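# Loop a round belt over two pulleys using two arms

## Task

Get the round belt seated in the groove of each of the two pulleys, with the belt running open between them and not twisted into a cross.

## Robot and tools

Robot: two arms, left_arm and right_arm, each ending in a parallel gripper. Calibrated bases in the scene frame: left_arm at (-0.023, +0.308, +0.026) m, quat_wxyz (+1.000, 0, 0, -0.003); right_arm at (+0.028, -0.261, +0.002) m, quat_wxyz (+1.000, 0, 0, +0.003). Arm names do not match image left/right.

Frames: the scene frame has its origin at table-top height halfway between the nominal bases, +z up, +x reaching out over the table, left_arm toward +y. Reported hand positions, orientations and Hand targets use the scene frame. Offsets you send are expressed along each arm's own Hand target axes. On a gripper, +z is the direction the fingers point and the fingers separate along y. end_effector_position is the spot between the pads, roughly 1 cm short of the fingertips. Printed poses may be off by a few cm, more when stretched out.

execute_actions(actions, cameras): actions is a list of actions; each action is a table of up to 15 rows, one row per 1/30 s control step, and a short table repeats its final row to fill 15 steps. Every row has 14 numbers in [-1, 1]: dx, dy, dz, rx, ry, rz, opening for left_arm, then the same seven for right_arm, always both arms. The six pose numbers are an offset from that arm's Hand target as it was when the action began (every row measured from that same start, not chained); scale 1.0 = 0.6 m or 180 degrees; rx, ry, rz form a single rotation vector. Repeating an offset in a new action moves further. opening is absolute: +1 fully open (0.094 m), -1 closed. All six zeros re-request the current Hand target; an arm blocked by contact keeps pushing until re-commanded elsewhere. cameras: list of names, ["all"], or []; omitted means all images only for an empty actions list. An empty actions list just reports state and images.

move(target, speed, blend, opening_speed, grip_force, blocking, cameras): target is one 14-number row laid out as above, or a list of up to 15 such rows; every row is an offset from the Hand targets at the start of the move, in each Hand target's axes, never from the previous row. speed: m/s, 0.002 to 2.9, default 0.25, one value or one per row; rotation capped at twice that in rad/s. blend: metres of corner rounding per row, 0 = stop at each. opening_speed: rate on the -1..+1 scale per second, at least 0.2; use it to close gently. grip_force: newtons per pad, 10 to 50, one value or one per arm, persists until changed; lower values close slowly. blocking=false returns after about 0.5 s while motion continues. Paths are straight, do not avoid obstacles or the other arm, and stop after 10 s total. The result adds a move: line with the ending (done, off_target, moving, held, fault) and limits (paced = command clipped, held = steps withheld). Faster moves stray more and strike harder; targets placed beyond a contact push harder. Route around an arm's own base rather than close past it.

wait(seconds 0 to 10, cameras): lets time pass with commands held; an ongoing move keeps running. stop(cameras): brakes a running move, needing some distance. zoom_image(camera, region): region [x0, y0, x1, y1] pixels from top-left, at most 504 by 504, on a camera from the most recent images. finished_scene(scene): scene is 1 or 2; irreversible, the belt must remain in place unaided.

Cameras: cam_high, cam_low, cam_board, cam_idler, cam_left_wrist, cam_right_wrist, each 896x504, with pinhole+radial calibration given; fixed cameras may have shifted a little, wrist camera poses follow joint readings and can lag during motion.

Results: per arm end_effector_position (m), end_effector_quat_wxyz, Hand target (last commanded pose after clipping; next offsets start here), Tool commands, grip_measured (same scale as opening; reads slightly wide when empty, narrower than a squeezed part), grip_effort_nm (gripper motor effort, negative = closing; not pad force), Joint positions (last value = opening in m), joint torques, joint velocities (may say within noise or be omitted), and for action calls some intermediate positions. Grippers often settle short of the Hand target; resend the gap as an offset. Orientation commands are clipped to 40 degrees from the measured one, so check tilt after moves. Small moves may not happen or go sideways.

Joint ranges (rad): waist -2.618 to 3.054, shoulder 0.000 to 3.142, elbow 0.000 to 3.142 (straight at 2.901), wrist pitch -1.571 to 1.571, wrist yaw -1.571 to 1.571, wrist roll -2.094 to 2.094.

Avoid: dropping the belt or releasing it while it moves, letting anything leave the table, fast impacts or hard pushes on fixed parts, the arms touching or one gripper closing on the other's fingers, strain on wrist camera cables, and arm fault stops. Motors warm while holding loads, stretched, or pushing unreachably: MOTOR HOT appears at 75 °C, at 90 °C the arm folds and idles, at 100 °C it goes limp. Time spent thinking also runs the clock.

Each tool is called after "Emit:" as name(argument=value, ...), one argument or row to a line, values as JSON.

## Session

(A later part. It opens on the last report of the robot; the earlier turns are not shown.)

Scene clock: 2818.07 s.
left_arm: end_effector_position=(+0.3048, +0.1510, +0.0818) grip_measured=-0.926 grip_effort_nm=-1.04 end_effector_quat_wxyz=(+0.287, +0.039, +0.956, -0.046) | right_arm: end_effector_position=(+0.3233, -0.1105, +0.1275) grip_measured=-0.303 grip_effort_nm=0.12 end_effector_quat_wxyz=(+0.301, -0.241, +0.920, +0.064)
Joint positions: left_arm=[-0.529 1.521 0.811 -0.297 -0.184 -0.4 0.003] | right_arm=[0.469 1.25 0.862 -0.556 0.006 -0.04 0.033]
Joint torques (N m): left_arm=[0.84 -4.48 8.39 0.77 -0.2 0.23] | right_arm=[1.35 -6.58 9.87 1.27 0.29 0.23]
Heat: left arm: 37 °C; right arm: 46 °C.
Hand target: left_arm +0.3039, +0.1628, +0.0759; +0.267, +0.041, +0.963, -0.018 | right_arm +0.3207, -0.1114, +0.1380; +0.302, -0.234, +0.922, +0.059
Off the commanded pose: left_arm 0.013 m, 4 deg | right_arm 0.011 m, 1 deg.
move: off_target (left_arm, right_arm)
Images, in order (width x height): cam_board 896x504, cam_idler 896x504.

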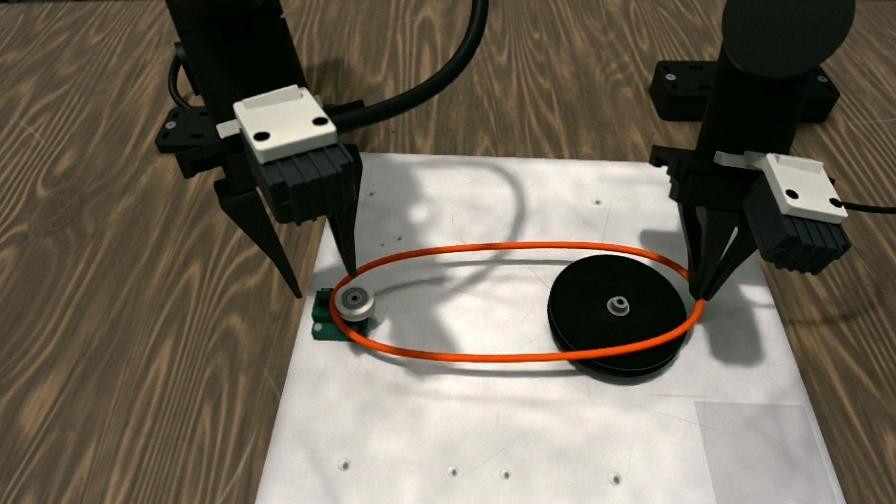

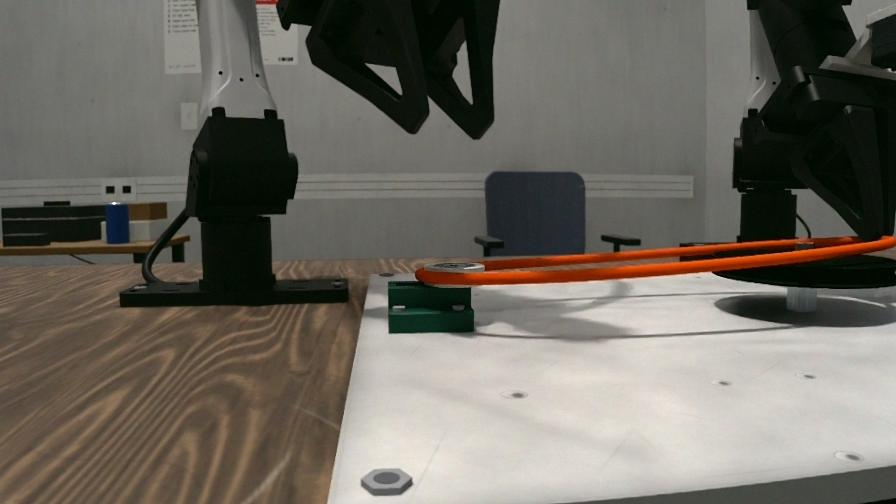

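Emit:
move(
  target=[-0.0130,-0.0008,0.0111,0.0244,0.0006,0.0405,-1, 0,0,0,0,0,0,-0.3],
  speed=0.02,
  cameras=["cam_idler","cam_board"],
)

Emit:
zoom_image(
  camera="cam_idler",
  region=[640, 200, 896, 330],
)

Emit:
zoom_image(
  camera="cam_idler",
  region=[340, 180, 600, 330],
)

Emit:
zoom_image(
  camera="cam_board",
  region=[520, 220, 740, 420],
)

Scene clock: 2837.07 s.
left_arm: end_effector_position=(+0.3076, +0.1528, +0.0749) grip_measured=-0.926 grip_effort_nm=-1.04 end_effector_quat_wxyz=(+0.267, +0.111, +0.956, -0.058) | right_arm: end_effector_position=(+0.3233, -0.1105, +0.1275) grip_measured=-0.303 grip_effort_nm=0.12 end_effector_quat_wxyz=(+0.301, -0.241, +0.920, +0.064)
Joint positions: left_arm=[-0.471 1.545 0.82 -0.297 -0.078 -0.224 0.003] | right_arm=[0.469 1.25 0.862 -0.556 0.006 -0.04 0.033]
Joint torques (N m): left_arm=[1.02 -5.18 8.5 1.12 -0.13 0.24] | right_arm=[1.33 -6.58 9.87 1.27 0.28 0.22]
Heat: left arm: 40 °C; right arm: 47 °C.
Hand target: left_arm +0.3139, +0.1614, +0.0742; +0.265, +0.112, +0.957, -0.038 | right_arm +0.3207, -0.1114, +0.1380; +0.302, -0.234, +0.922, +0.059
Off the commanded pose: left_arm 0.011 m, 2 deg | right_arm 0.011 m, 1 deg.
move: off_target (left_arm, right_arm)
Images, in order (width x height): cam_board 896x504, cam_idler 896x504.

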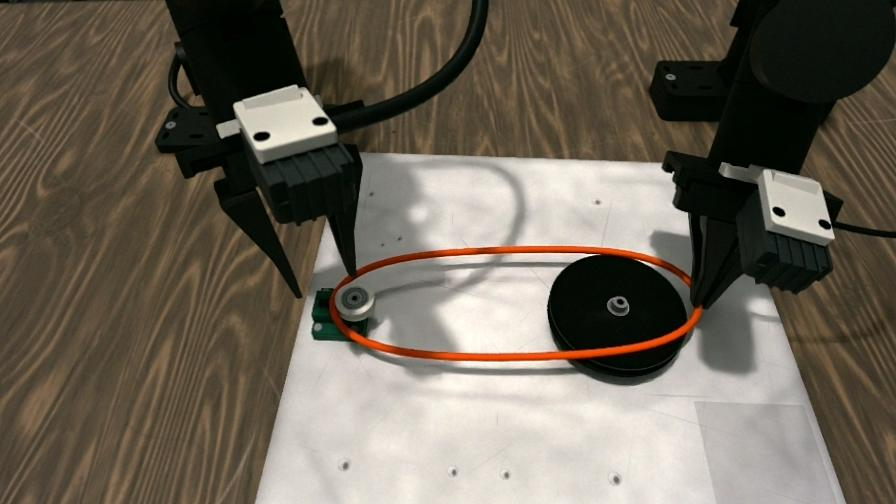

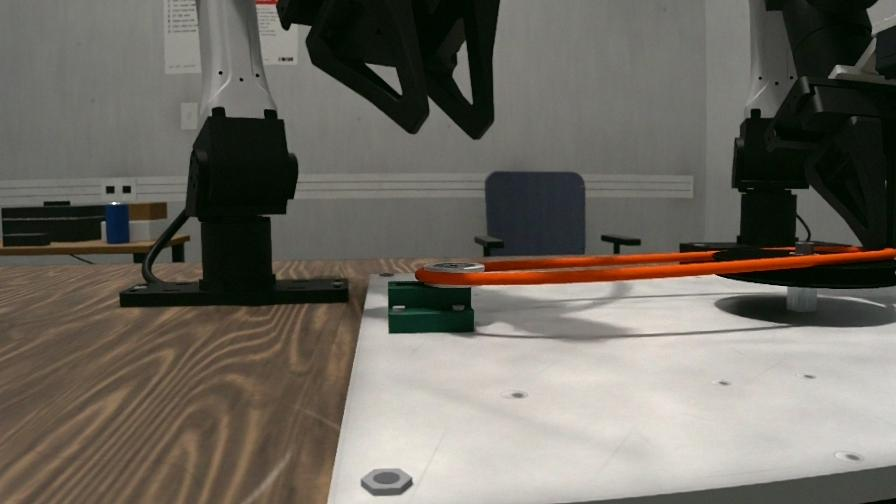

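Scaled by 1.969 from the camera's 896x504 image, which has a finer 1280x720 frame.

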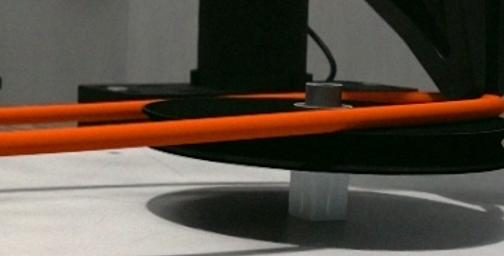

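Scaled by 1.938 from the camera's 896x504 image, which has a finer 1280x720 frame.

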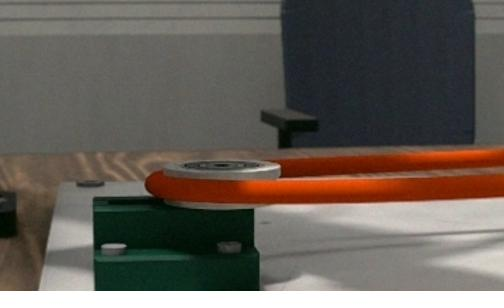

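Scaled by 2.291 from the camera's 896x504 image, which has a finer 1280x720 frame.

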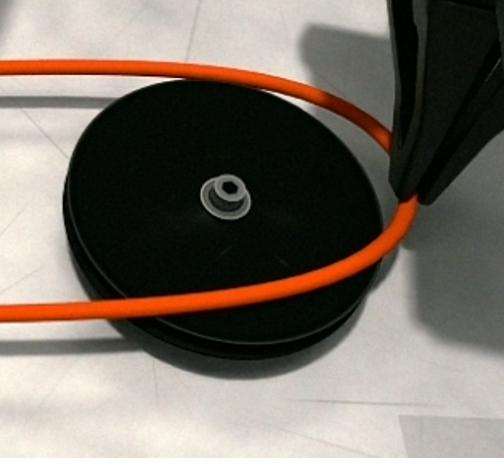

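Emit:
move(
  target=[-0.0213,0.0018,0.0122,0.0244,0.0006,0.0405,-1, 0,0,0,0,0,0,-0.3],
  speed=0.02,
  cameras=["cam_idler","cam_board"],
)

Emit:
zoom_image(
  camera="cam_idler",
  region=[640, 200, 896, 330],
)

Emit:
zoom_image(
  camera="cam_idler",
  region=[340, 180, 600, 330],
)

Emit:
zoom_image(
  camera="cam_board",
  region=[520, 220, 740, 420],
)

Scene clock: 2855.73 s.
left_arm: end_effector_position=(+0.3202, +0.1507, +0.0748) grip_measured=-0.926 grip_effort_nm=-1.04 end_effector_quat_wxyz=(+0.261, +0.182, +0.945, -0.076) | right_arm: end_effector_position=(+0.3233, -0.1105, +0.1275) grip_measured=-0.303 grip_effort_nm=0.12 end_effector_quat_wxyz=(+0.301, -0.241, +0.920, +0.064)
Joint positions: left_arm=[-0.411 1.59 0.866 -0.297 0.029 -0.045 0.003] | right_arm=[0.469 1.25 0.862 -0.556 0.006 -0.04 0.033]
Joint torques (N m): left_arm=[1.07 -5.38 8.62 1.17 -0.07 0.18] | right_arm=[1.33 -6.58 9.87 1.27 0.28 0.23]
Heat: left arm: 42 °C; right arm: 47 °C.
Hand target: left_arm +0.3285, +0.1590, +0.0745; +0.261, +0.183, +0.946, -0.058 | right_arm +0.3207, -0.1114, +0.1380; +0.302, -0.234, +0.922, +0.059
Off the commanded pose: left_arm 0.012 m, 2 deg | right_arm 0.011 m, 1 deg.
move: off_target (left_arm, right_arm)
Images, in order (width x height): cam_board 896x504, cam_idler 896x504.

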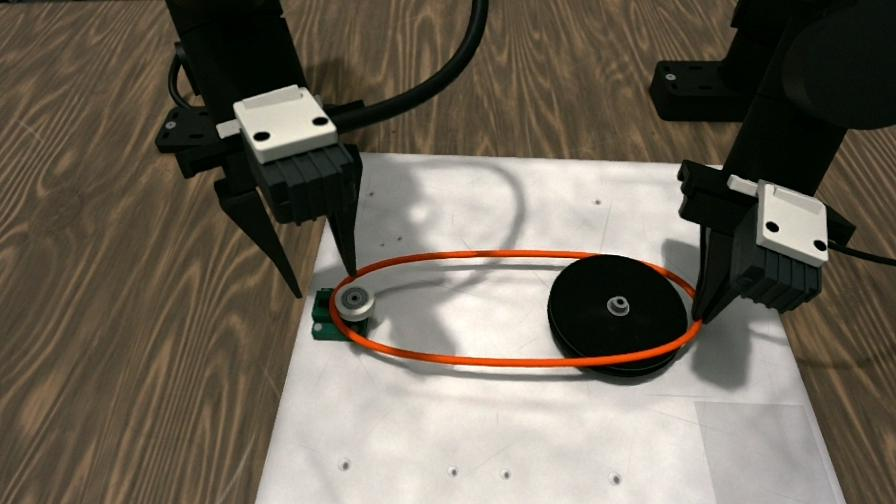

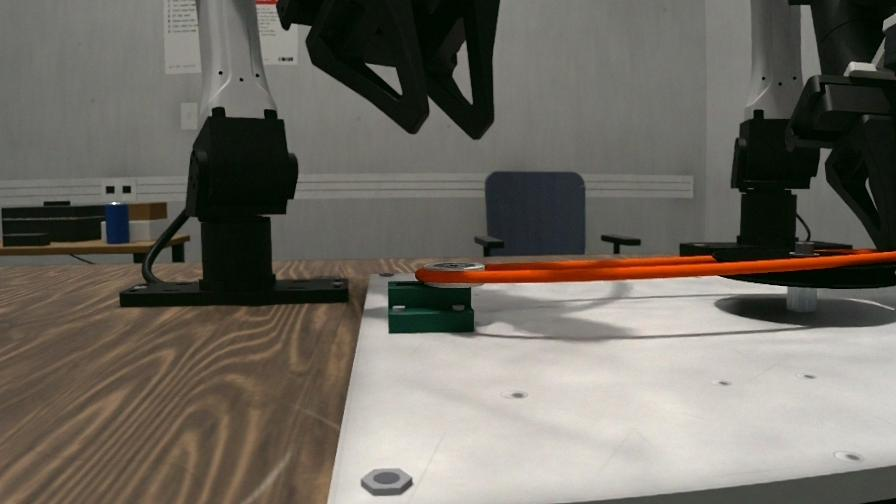

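Scaled by 1.969 from the camera's 896x504 image, which has a finer 1280x720 frame.

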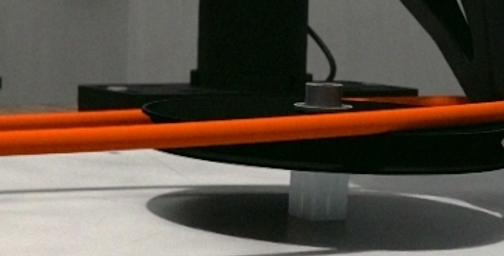

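Scaled by 1.938 from the camera's 896x504 image, which has a finer 1280x720 frame.

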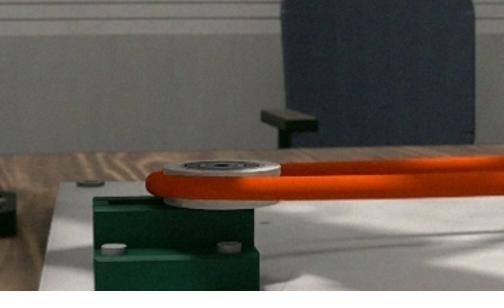

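Scaled by 2.291 from the camera's 896x504 image, which has a finer 1280x720 frame.

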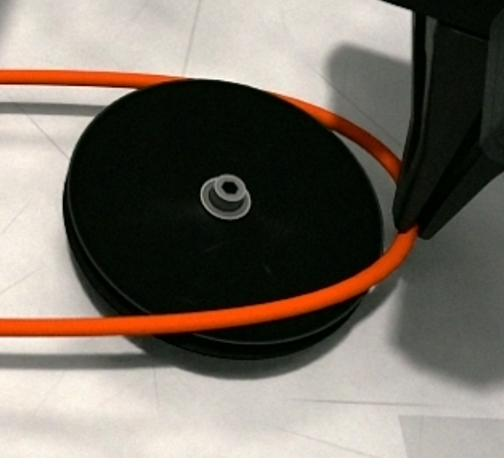

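Emit:
zoom_image(
  camera="cam_idler",
  region=[670, 230, 770, 290],
)

Emit:
zoom_image(
  camera="cam_board",
  region=[560, 230, 700, 310],
)

Emit:
execute_actions(
  actions=[],
  cameras=["cam_left_wrist"],
)

Scaled by 5.040 from the camera's 896x504 image, which has a finer 1280x720 frame.

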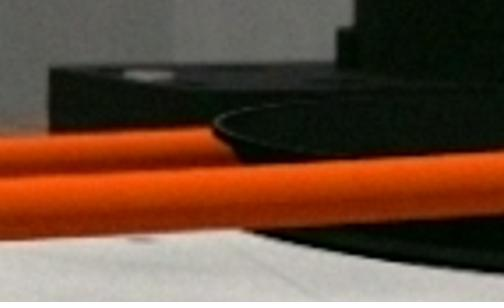

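Scaled by 3.600 from the camera's 896x504 image, which has a finer 1280x720 frame.

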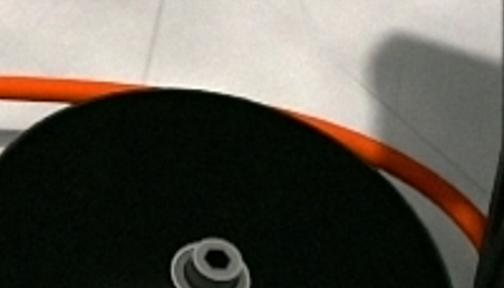

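Scene clock: 2863.93 s.
left_arm: end_effector_position=(+0.3202, +0.1507, +0.0748) grip_measured=-0.926 grip_effort_nm=-1.04 end_effector_quat_wxyz=(+0.261, +0.182, +0.945, -0.076) | right_arm: end_effector_position=(+0.3233, -0.1105, +0.1275) grip_measured=-0.303 grip_effort_nm=0.12 end_effector_quat_wxyz=(+0.301, -0.241, +0.920, +0.064)
Joint positions: left_arm=[-0.411 1.59 0.866 -0.297 0.029 -0.045 0.003] | right_arm=[0.469 1.25 0.862 -0.556 0.006 -0.04 0.033]
Joint velocities: within noise
Joint torques (N m): left_arm=[1.01 -5.7 8.49 1.21 -0.08 0.25] | right_arm=[1.33 -6.58 9.87 1.27 0.28 0.22]
Heat: left arm: 42 °C; right arm: 47 °C.
Hand target: left_arm +0.3285, +0.1590, +0.0745; +0.261, +0.183, +0.946, -0.058 | right_arm +0.3207, -0.1114, +0.1380; +0.302, -0.234, +0.922, +0.059
Tool commands: left_gripper/opening=-1.0 right_gripper/opening=-0.3
Off the commanded pose: left_arm 0.012 m, 2 deg | right_arm 0.011 m, 1 deg.
camera_calibration:
cam_left_wrist: T_world_to_cam=[[-0.362361, -0.924214, 0.120511, 0.237488], [-0.931043, 0.364908, -0.000996058, 0.283964], [-0.0430548, -0.112562, -0.992712, 0.202285], [0, 0, 0, 1]] pos_world=[0.359149, 0.138639, 0.172473]
Images, in order (width x height): cam_left_wrist 896x504.

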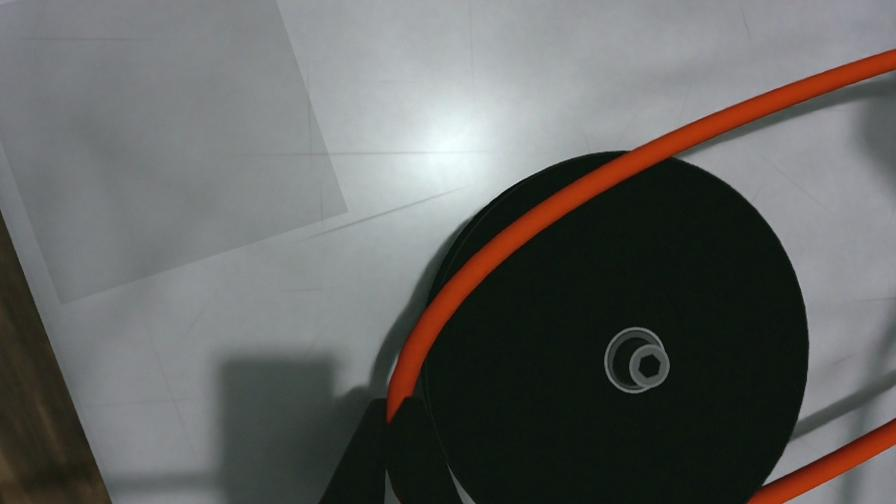

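Emit:
move(
  target=[-0.0129,-0.0049,0.0069,0.0258,0.0007,0.0428,-1, 0,0,0,0,0,0,-0.3],
  speed=0.02,
  cameras=["cam_idler","cam_board","cam_left_wrist"],
)

Emit:
zoom_image(
  camera="cam_idler",
  region=[640, 200, 896, 330],
)

Emit:
zoom_image(
  camera="cam_idler",
  region=[340, 180, 600, 330],
)

Emit:
zoom_image(
  camera="cam_board",
  region=[520, 220, 740, 420],
)

Scene clock: 2889.47 s.
left_arm: end_effector_position=(+0.3292, +0.1451, +0.0757) grip_measured=-0.926 grip_effort_nm=-1.04 end_effector_quat_wxyz=(+0.261, +0.254, +0.927, -0.094) | right_arm: end_effector_position=(+0.3233, -0.1105, +0.1275) grip_measured=-0.303 grip_effort_nm=0.12 end_effector_quat_wxyz=(+0.301, -0.241, +0.920, +0.064)
Joint positions: left_arm=[-0.373 1.63 0.906 -0.297 0.124 0.121 0.003] | right_arm=[0.469 1.25 0.862 -0.556 0.006 -0.04 0.033]
Joint torques (N m): left_arm=[0.77 -5.89 8.79 1.08 0.02 0.24] | right_arm=[1.33 -6.58 9.87 1.27 0.28 0.23]
Heat: left arm: 43 °C; right arm: 48 °C.
Hand target: left_arm +0.3355, +0.1530, +0.0751; +0.256, +0.257, +0.929, -0.078 | right_arm +0.3207, -0.1114, +0.1380; +0.302, -0.234, +0.922, +0.059
Off the commanded pose: left_arm 0.010 m, 2 deg | right_arm 0.011 m, 1 deg.
move: off_target (right_arm)
camera_calibration:
cam_left_wrist: T_world_to_cam=[[-0.499787, -0.858558, 0.114411, 0.271576], [-0.864966, 0.50163, -0.0141654, 0.253818], [-0.0452303, -0.106042, -0.993332, 0.20281], [0, 0, 0, 1]] pos_world=[0.364448, 0.127348, 0.173982]
Images, in order (width x height): cam_board 896x504, cam_idler 896x504, cam_left_wrist 896x504.

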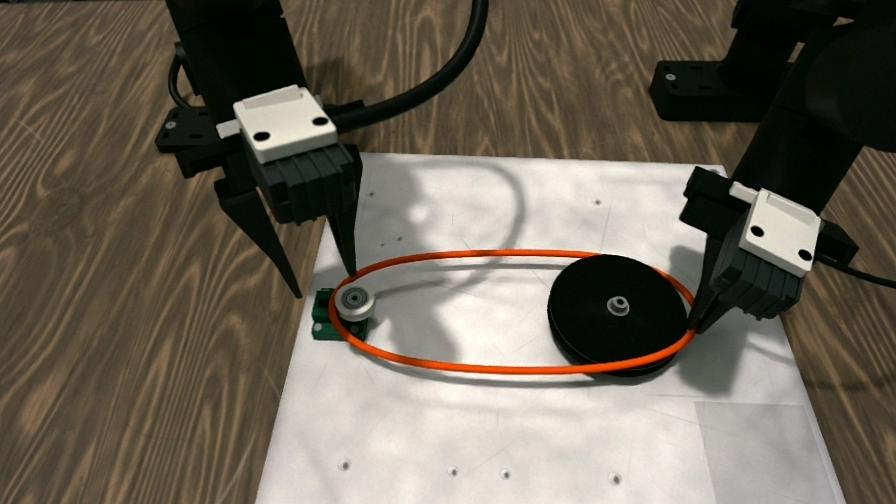

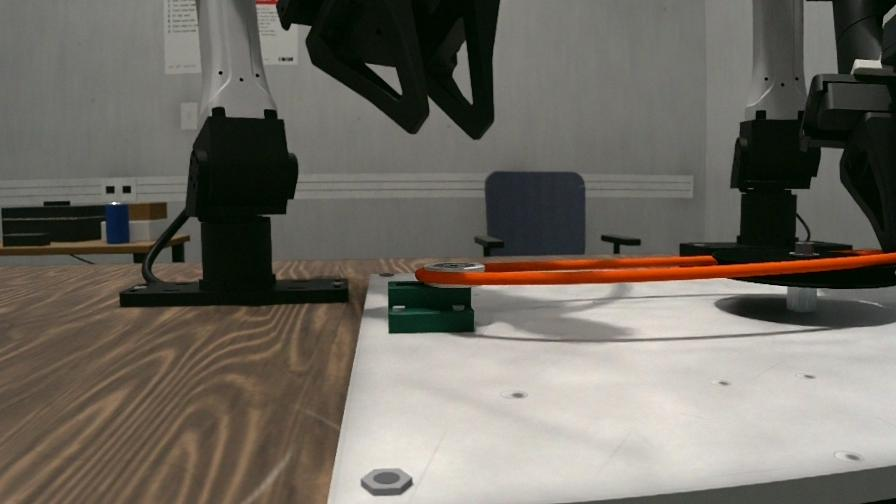

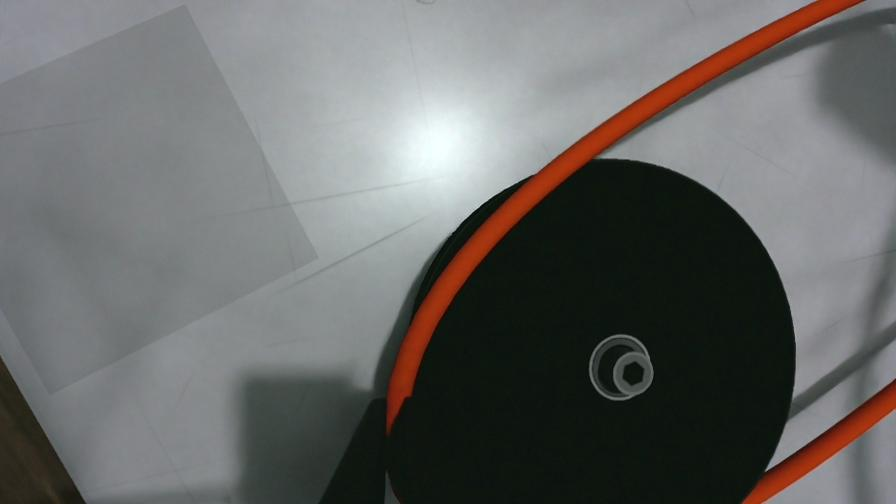

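Scaled by 1.969 from the camera's 896x504 image, which has a finer 1280x720 frame.

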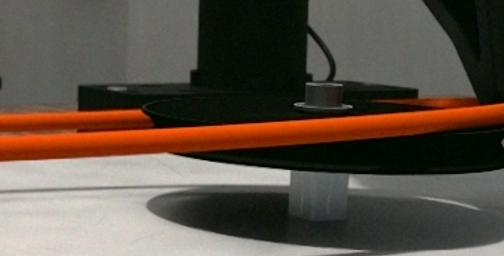

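Scaled by 1.938 from the camera's 896x504 image, which has a finer 1280x720 frame.

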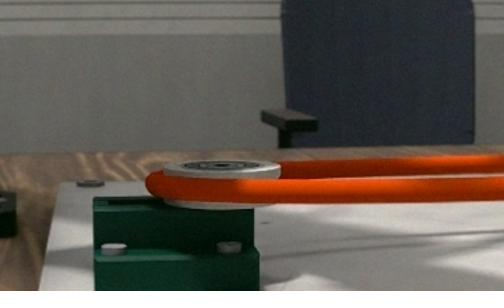

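Scaled by 2.291 from the camera's 896x504 image, which has a finer 1280x720 frame.

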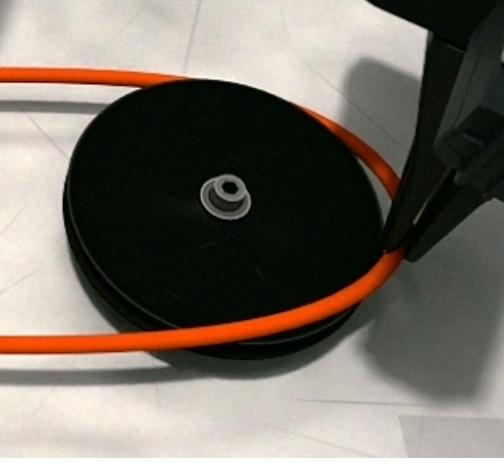

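Emit:
move(
  target=[-0.0172,0.0024,0.0103,0.0287,0.0007,0.0477,-1, 0,0,0,0,0,0,-0.3],
  speed=0.02,
  cameras=["cam_idler","cam_board","cam_left_wrist"],
)

Emit:
zoom_image(
  camera="cam_idler",
  region=[640, 200, 896, 330],
)

Emit:
zoom_image(
  camera="cam_idler",
  region=[340, 180, 600, 330],
)

Emit:
zoom_image(
  camera="cam_board",
  region=[520, 220, 740, 420],
)

Scene clock: 2908.27 s.
left_arm: end_effector_position=(+0.3411, +0.1389, +0.0765) grip_measured=-0.926 grip_effort_nm=-1.04 end_effector_quat_wxyz=(+0.258, +0.335, +0.899, -0.116) | right_arm: end_effector_position=(+0.3233, -0.1105, +0.1275) grip_measured=-0.303 grip_effort_nm=0.12 end_effector_quat_wxyz=(+0.301, -0.241, +0.920, +0.064)
Joint positions: left_arm=[-0.329 1.695 0.982 -0.329 0.235 0.314 0.003] | right_arm=[0.469 1.25 0.862 -0.556 0.006 -0.04 0.033]
Joint torques (N m): left_arm=[0.96 -6.38 9.03 0.87 0.09 0.23] | right_arm=[1.35 -6.58 9.87 1.27 0.28 0.23]
Heat: left arm: 43 °C; right arm: 48 °C.
Hand target: left_arm +0.3465, +0.1480, +0.0749; +0.248, +0.337, +0.903, -0.100 | right_arm +0.3207, -0.1114, +0.1380; +0.302, -0.234, +0.922, +0.059
Off the commanded pose: left_arm 0.011 m, 2 deg | right_arm 0.011 m, 1 deg.
move: off_target (left_arm, right_arm)
camera_calibration:
cam_left_wrist: T_world_to_cam=[[-0.643742, -0.757554, 0.108208, 0.307671], [-0.763558, 0.645249, -0.0251671, 0.213484], [-0.0507557, -0.0988242, -0.99381, 0.204375], [0, 0, 0, 1]] pos_world=[0.371442, 0.115524, 0.17519]
Images, in order (width x height): cam_board 896x504, cam_idler 896x504, cam_left_wrist 896x504.

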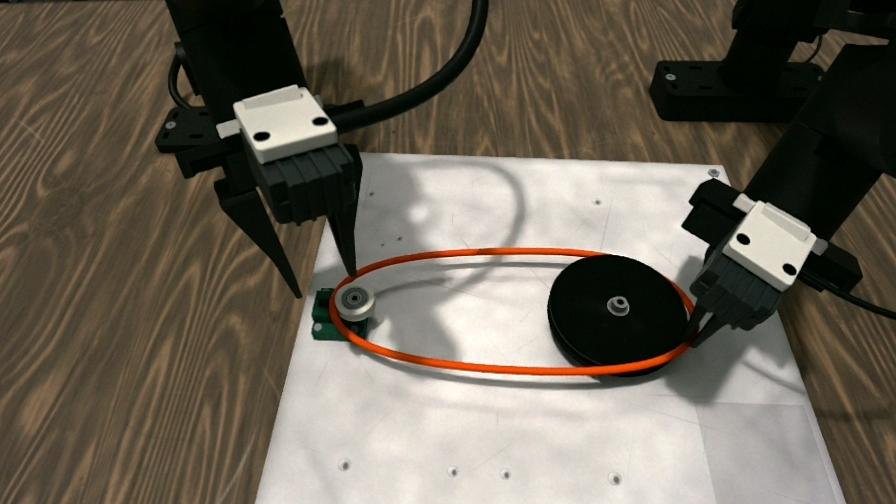

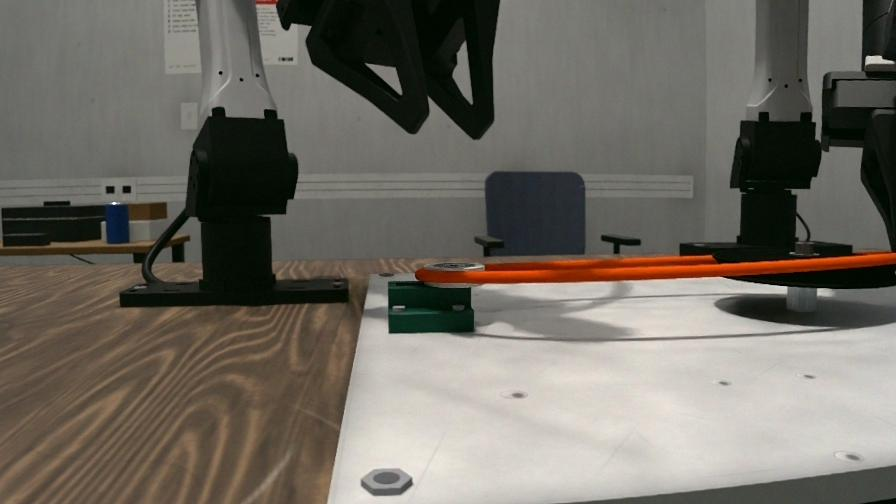

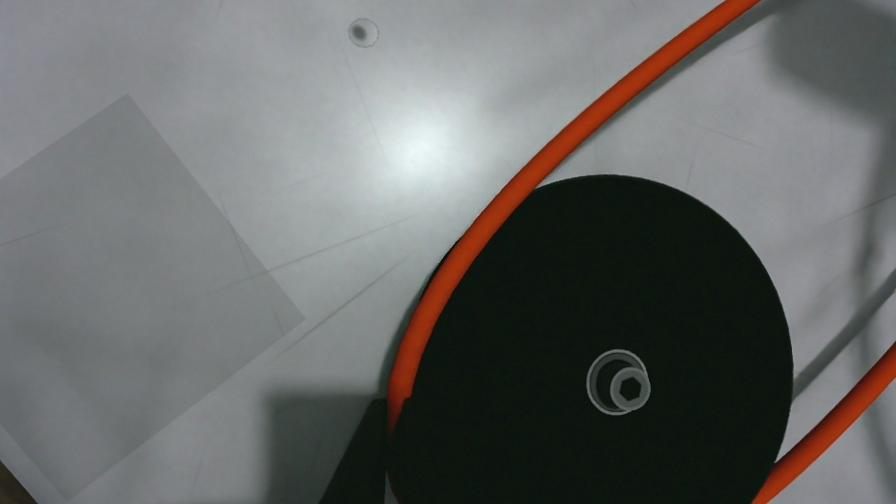

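Scaled by 1.969 from the camera's 896x504 image, which has a finer 1280x720 frame.

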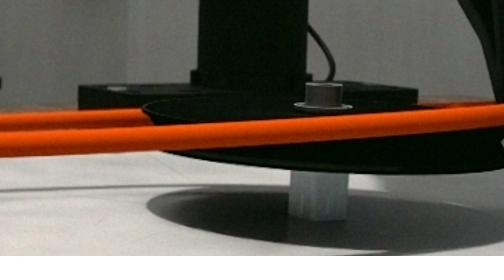

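Scaled by 1.938 from the camera's 896x504 image, which has a finer 1280x720 frame.

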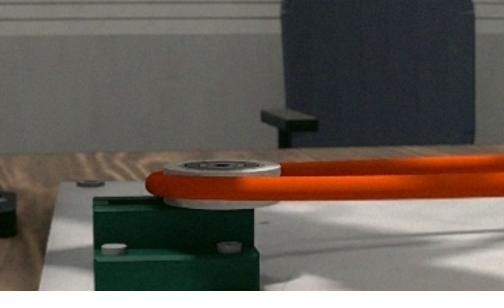

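Scaled by 2.291 from the camera's 896x504 image, which has a finer 1280x720 frame.

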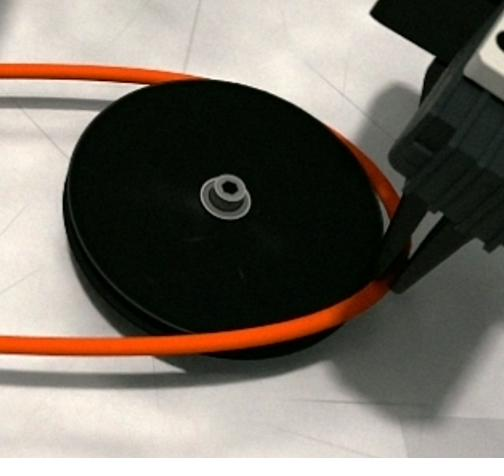

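Emit:
move(
  target=[-0.0127,0.0015,0.0164,0.0315,0.0008,0.0524,-1, 0,0,0,0,0,0,-0.3],
  speed=0.02,
  cameras=["cam_idler","cam_board","cam_left_wrist"],
)

Emit:
zoom_image(
  camera="cam_idler",
  region=[640, 200, 896, 330],
)

Emit:
zoom_image(
  camera="cam_idler",
  region=[340, 180, 600, 330],
)

Emit:
zoom_image(
  camera="cam_board",
  region=[520, 220, 740, 420],
)

Scene clock: 2935.07 s.
left_arm: end_effector_position=(+0.3515, +0.1311, +0.0762) grip_measured=-0.926 grip_effort_nm=-1.04 end_effector_quat_wxyz=(+0.252, +0.420, +0.861, -0.138) | right_arm: end_effector_position=(+0.3233, -0.1105, +0.1275) grip_measured=-0.303 grip_effort_nm=0.12 end_effector_quat_wxyz=(+0.301, -0.241, +0.920, +0.064)
Joint positions: left_arm=[-0.295 1.776 1.079 -0.392 0.342 0.521 0.003] | right_arm=[0.469 1.25 0.862 -0.556 0.006 -0.04 0.033]
Joint torques (N m): left_arm=[0.88 -6.79 8.55 0.79 0.13 0.25] | right_arm=[1.33 -6.58 9.87 1.27 0.28 0.22]
Heat: left arm: 45 °C; right arm: 48 °C.
Hand target: left_arm +0.3558, +0.1410, +0.0704; +0.237, +0.422, +0.866, -0.123 | right_arm +0.3207, -0.1114, +0.1380; +0.302, -0.234, +0.922, +0.059
Off the commanded pose: left_arm 0.012 m, 3 deg | right_arm 0.011 m, 1 deg.
move: off_target (left_arm, right_arm)
camera_calibration:
cam_left_wrist: T_world_to_cam=[[-0.777609, -0.620767, 0.0998673, 0.338312], [-0.626298, 0.778754, -0.0359508, 0.161593], [-0.055455, -0.0905024, -0.994351, 0.204432], [0, 0, 0, 1]] pos_world=[0.375617, 0.102673, 0.1753]
Images, in order (width x height): cam_board 896x504, cam_idler 896x504, cam_left_wrist 896x504.

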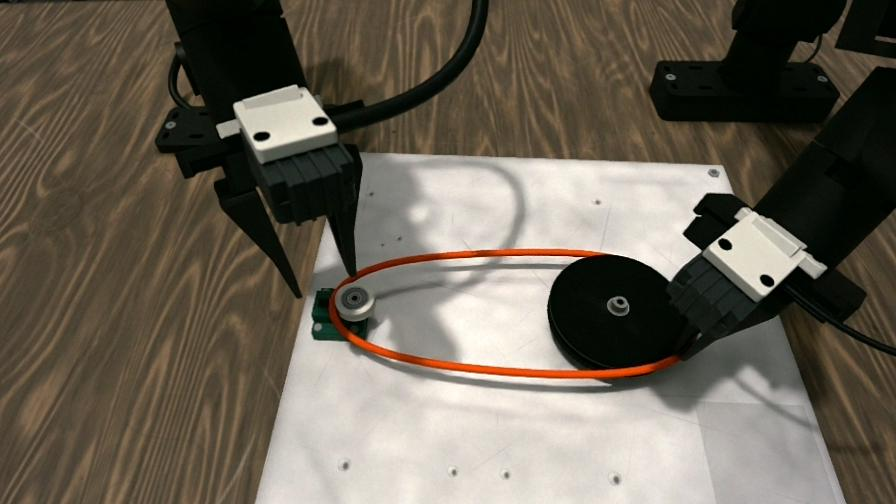

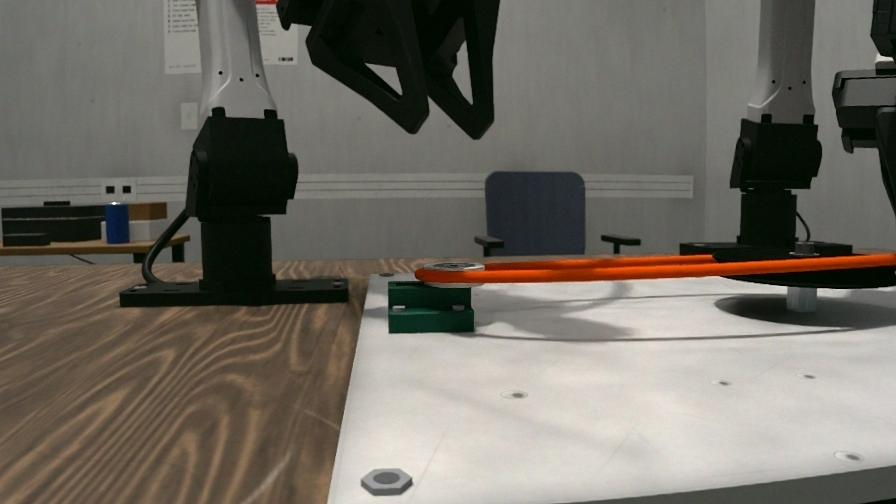

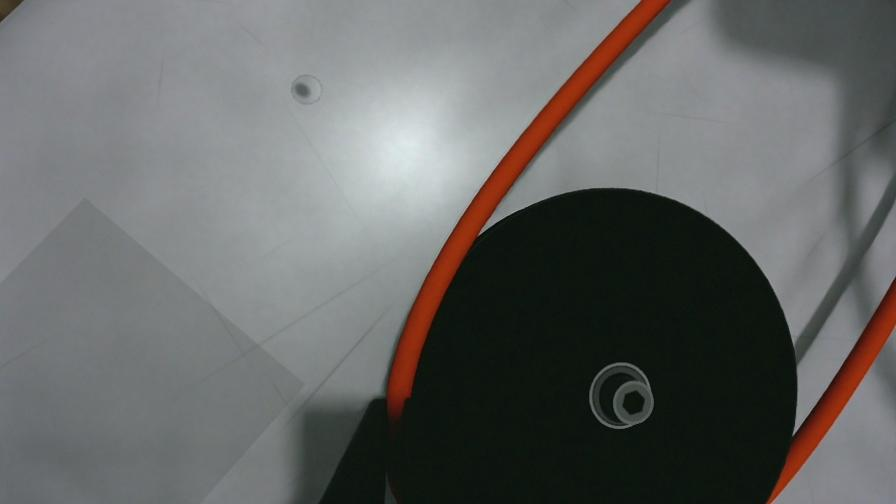

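Scaled by 1.969 from the camera's 896x504 image, which has a finer 1280x720 frame.

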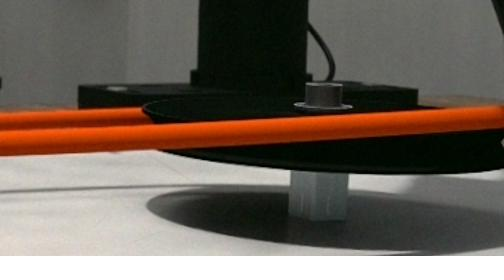

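Scaled by 1.938 from the camera's 896x504 image, which has a finer 1280x720 frame.

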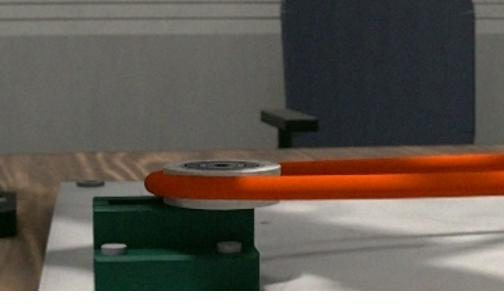

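Scaled by 2.291 from the camera's 896x504 image, which has a finer 1280x720 frame.

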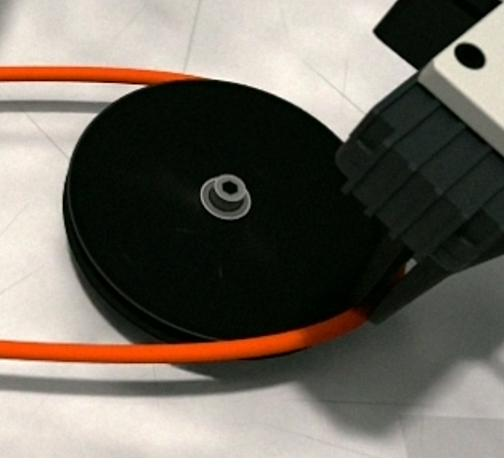

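Emit:
move(
  target=[0.0051,0.0001,0.0086,0,0,0,-1, 0,0,0,0,0,0,-0.3],
  speed=0.02,
  cameras=["cam_idler","cam_board","cam_left_wrist"],
)

Emit:
zoom_image(
  camera="cam_idler",
  region=[640, 200, 896, 330],
)

Emit:
zoom_image(
  camera="cam_board",
  region=[520, 220, 740, 420],
)

Scene clock: 2944.77 s.
left_arm: end_effector_position=(+0.3515, +0.1313, +0.0758) grip_measured=-0.926 grip_effort_nm=-1.04 end_effector_quat_wxyz=(+0.252, +0.420, +0.861, -0.139) | right_arm: end_effector_position=(+0.3233, -0.1105, +0.1275) grip_measured=-0.303 grip_effort_nm=0.12 end_effector_quat_wxyz=(+0.301, -0.241, +0.920, +0.064)
Joint positions: left_arm=[-0.294 1.777 1.079 -0.392 0.344 0.523 0.003] | right_arm=[0.469 1.25 0.862 -0.556 0.006 -0.04 0.033]
Joint torques (N m): left_arm=[0.83 -6.15 7.66 1.08 0.09 0.26] | right_arm=[1.33 -6.58 9.87 1.28 0.28 0.23]
Heat: left arm: 45 °C; right arm: 49 °C.
Hand target: left_arm +0.3558, +0.1410, +0.0645; +0.237, +0.422, +0.866, -0.123 | right_arm +0.3207, -0.1114, +0.1380; +0.302, -0.234, +0.922, +0.059
Off the commanded pose: left_arm 0.015 m, 3 deg | right_arm 0.011 m, 1 deg.
move: off_target (left_arm, right_arm)
camera_calibration:
cam_left_wrist: T_world_to_cam=[[-0.778084, -0.620023, 0.100781, 0.338558], [-0.625629, 0.779299, -0.0357999, 0.161074], [-0.0563421, -0.0909071, -0.994264, 0.204426], [0, 0, 0, 1]] pos_world=[0.375717, 0.102972, 0.174899]
Images, in order (width x height): cam_board 896x504, cam_idler 896x504, cam_left_wrist 896x504.

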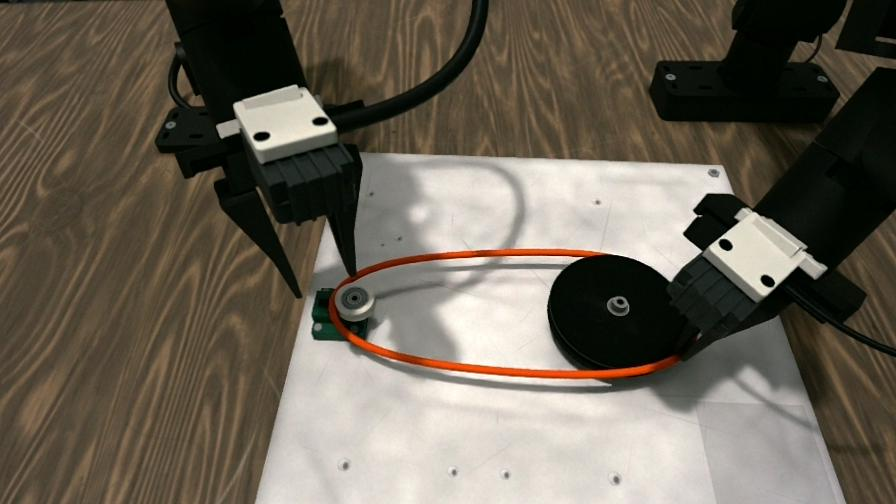

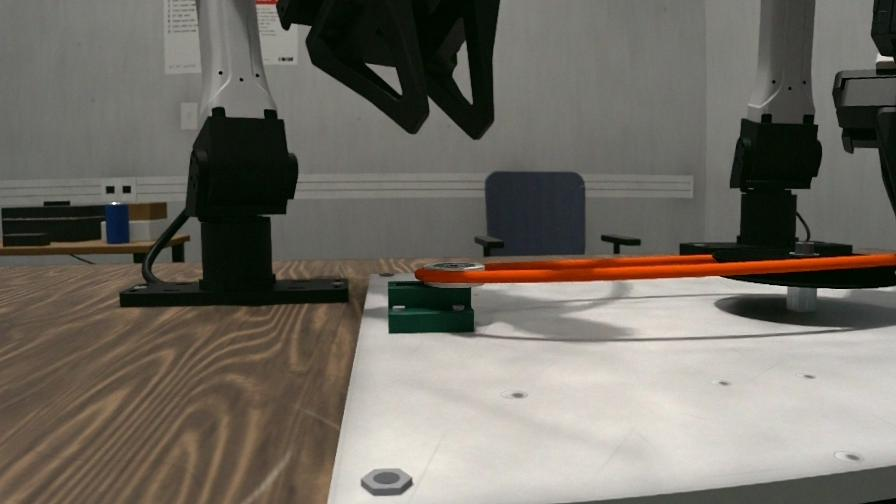

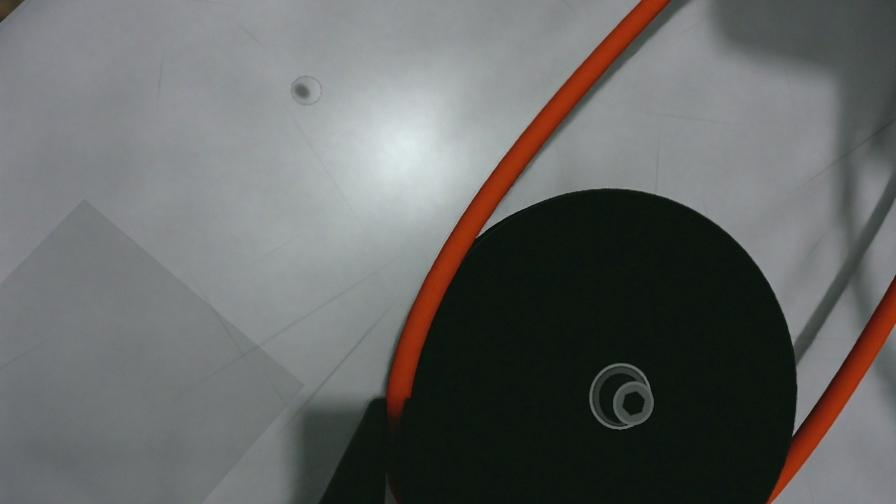

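Scaled by 1.969 from the camera's 896x504 image, which has a finer 1280x720 frame.

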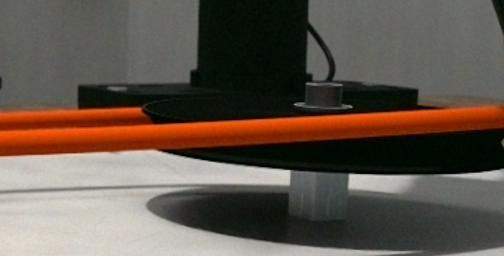

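Scaled by 2.291 from the camera's 896x504 image, which has a finer 1280x720 frame.

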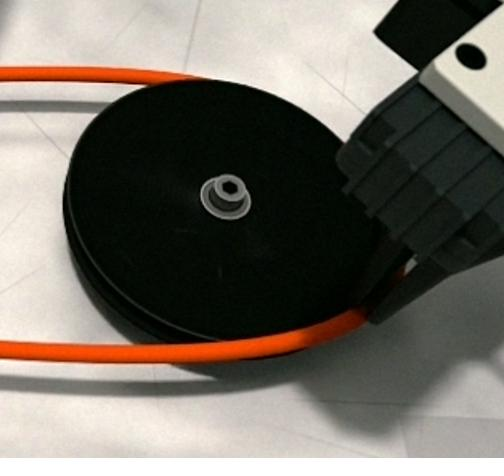

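Emit:
move(
  target=[-0.0226,-0.001,0.0068,0.0314,0.0008,0.0523,-1, 0,0,0,0,0,0,-0.3],
  speed=0.02,
  cameras=["cam_idler","cam_board","cam_left_wrist"],
)

Emit:
zoom_image(
  camera="cam_idler",
  region=[640, 200, 896, 330],
)

Emit:
zoom_image(
  camera="cam_board",
  region=[520, 220, 740, 420],
)

Scene clock: 2963.90 s.
left_arm: end_effector_position=(+0.3606, +0.1198, +0.0763) grip_measured=-0.926 grip_effort_nm=-1.04 end_effector_quat_wxyz=(+0.242, +0.501, +0.816, -0.157) | right_arm: end_effector_position=(+0.3233, -0.1105, +0.1275) grip_measured=-0.303 grip_effort_nm=0.12 end_effector_quat_wxyz=(+0.301, -0.241, +0.920, +0.064)
Joint positions: left_arm=[-0.283 1.867 1.205 -0.49 0.423 0.721 0.003] | right_arm=[0.469 1.25 0.862 -0.556 0.006 -0.04 0.033]
Joint torques (N m): left_arm=[0.69 -7.28 8.58 0.7 0.15 0.27] | right_arm=[1.33 -6.58 9.87 1.28 0.28 0.23]
Heat: left arm: 44 °C; right arm: 49 °C.
Hand target: left_arm +0.3637, +0.1298, +0.0679; +0.224, +0.503, +0.822, -0.146 | right_arm +0.3207, -0.1114, +0.1380; +0.302, -0.234, +0.922, +0.059
Off the commanded pose: left_arm 0.013 m, 3 deg | right_arm 0.011 m, 1 deg.
move: off_target (left_arm, right_arm)
camera_calibration:
cam_left_wrist: T_world_to_cam=[[-0.88207, -0.46299, 0.0871351, 0.35803], [-0.467444, 0.883146, -0.0393665, 0.10655], [-0.0587267, -0.0754548, -0.995418, 0.203446], [0, 0, 0, 1]] pos_world=[0.377561, 0.0870159, 0.175512]
Images, in order (width x height): cam_board 896x504, cam_idler 896x504, cam_left_wrist 896x504.

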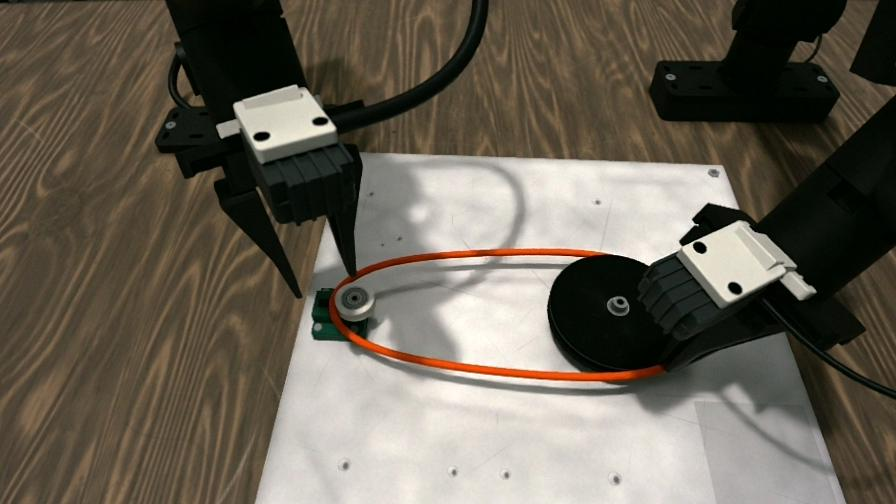

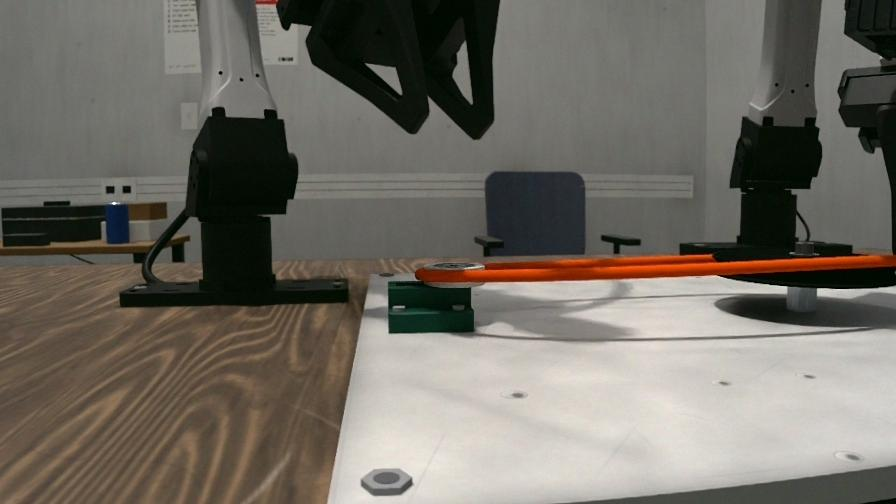

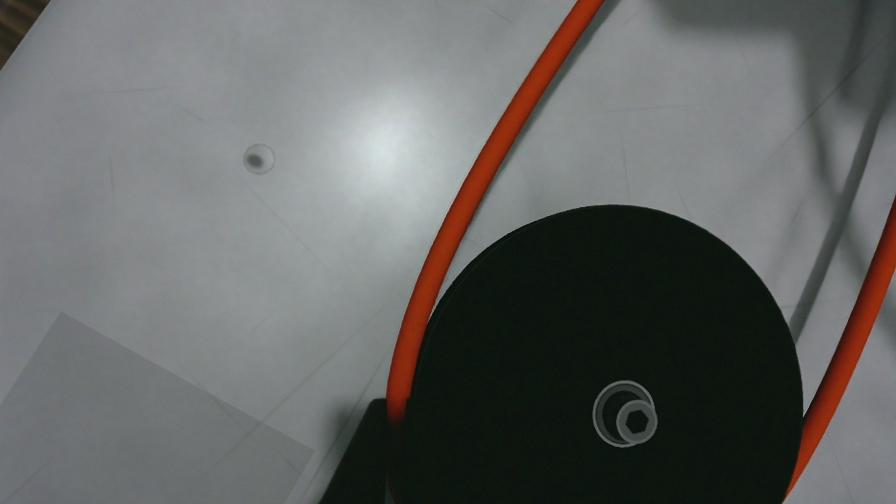

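Scaled by 1.969 from the camera's 896x504 image, which has a finer 1280x720 frame.

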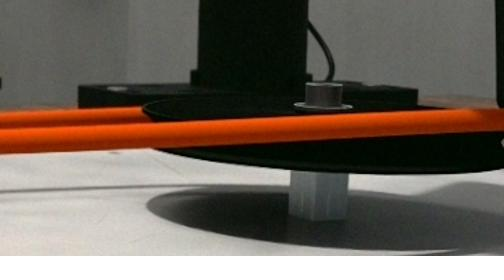

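Scaled by 2.291 from the camera's 896x504 image, which has a finer 1280x720 frame.

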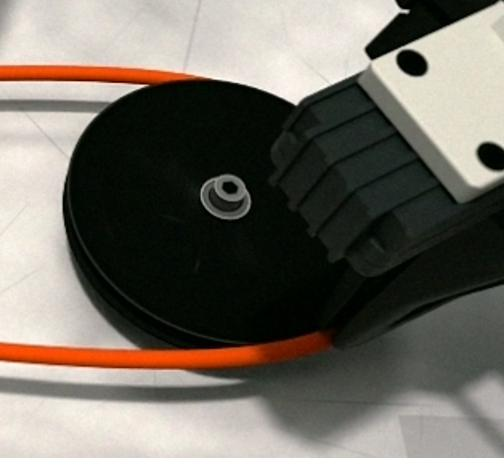

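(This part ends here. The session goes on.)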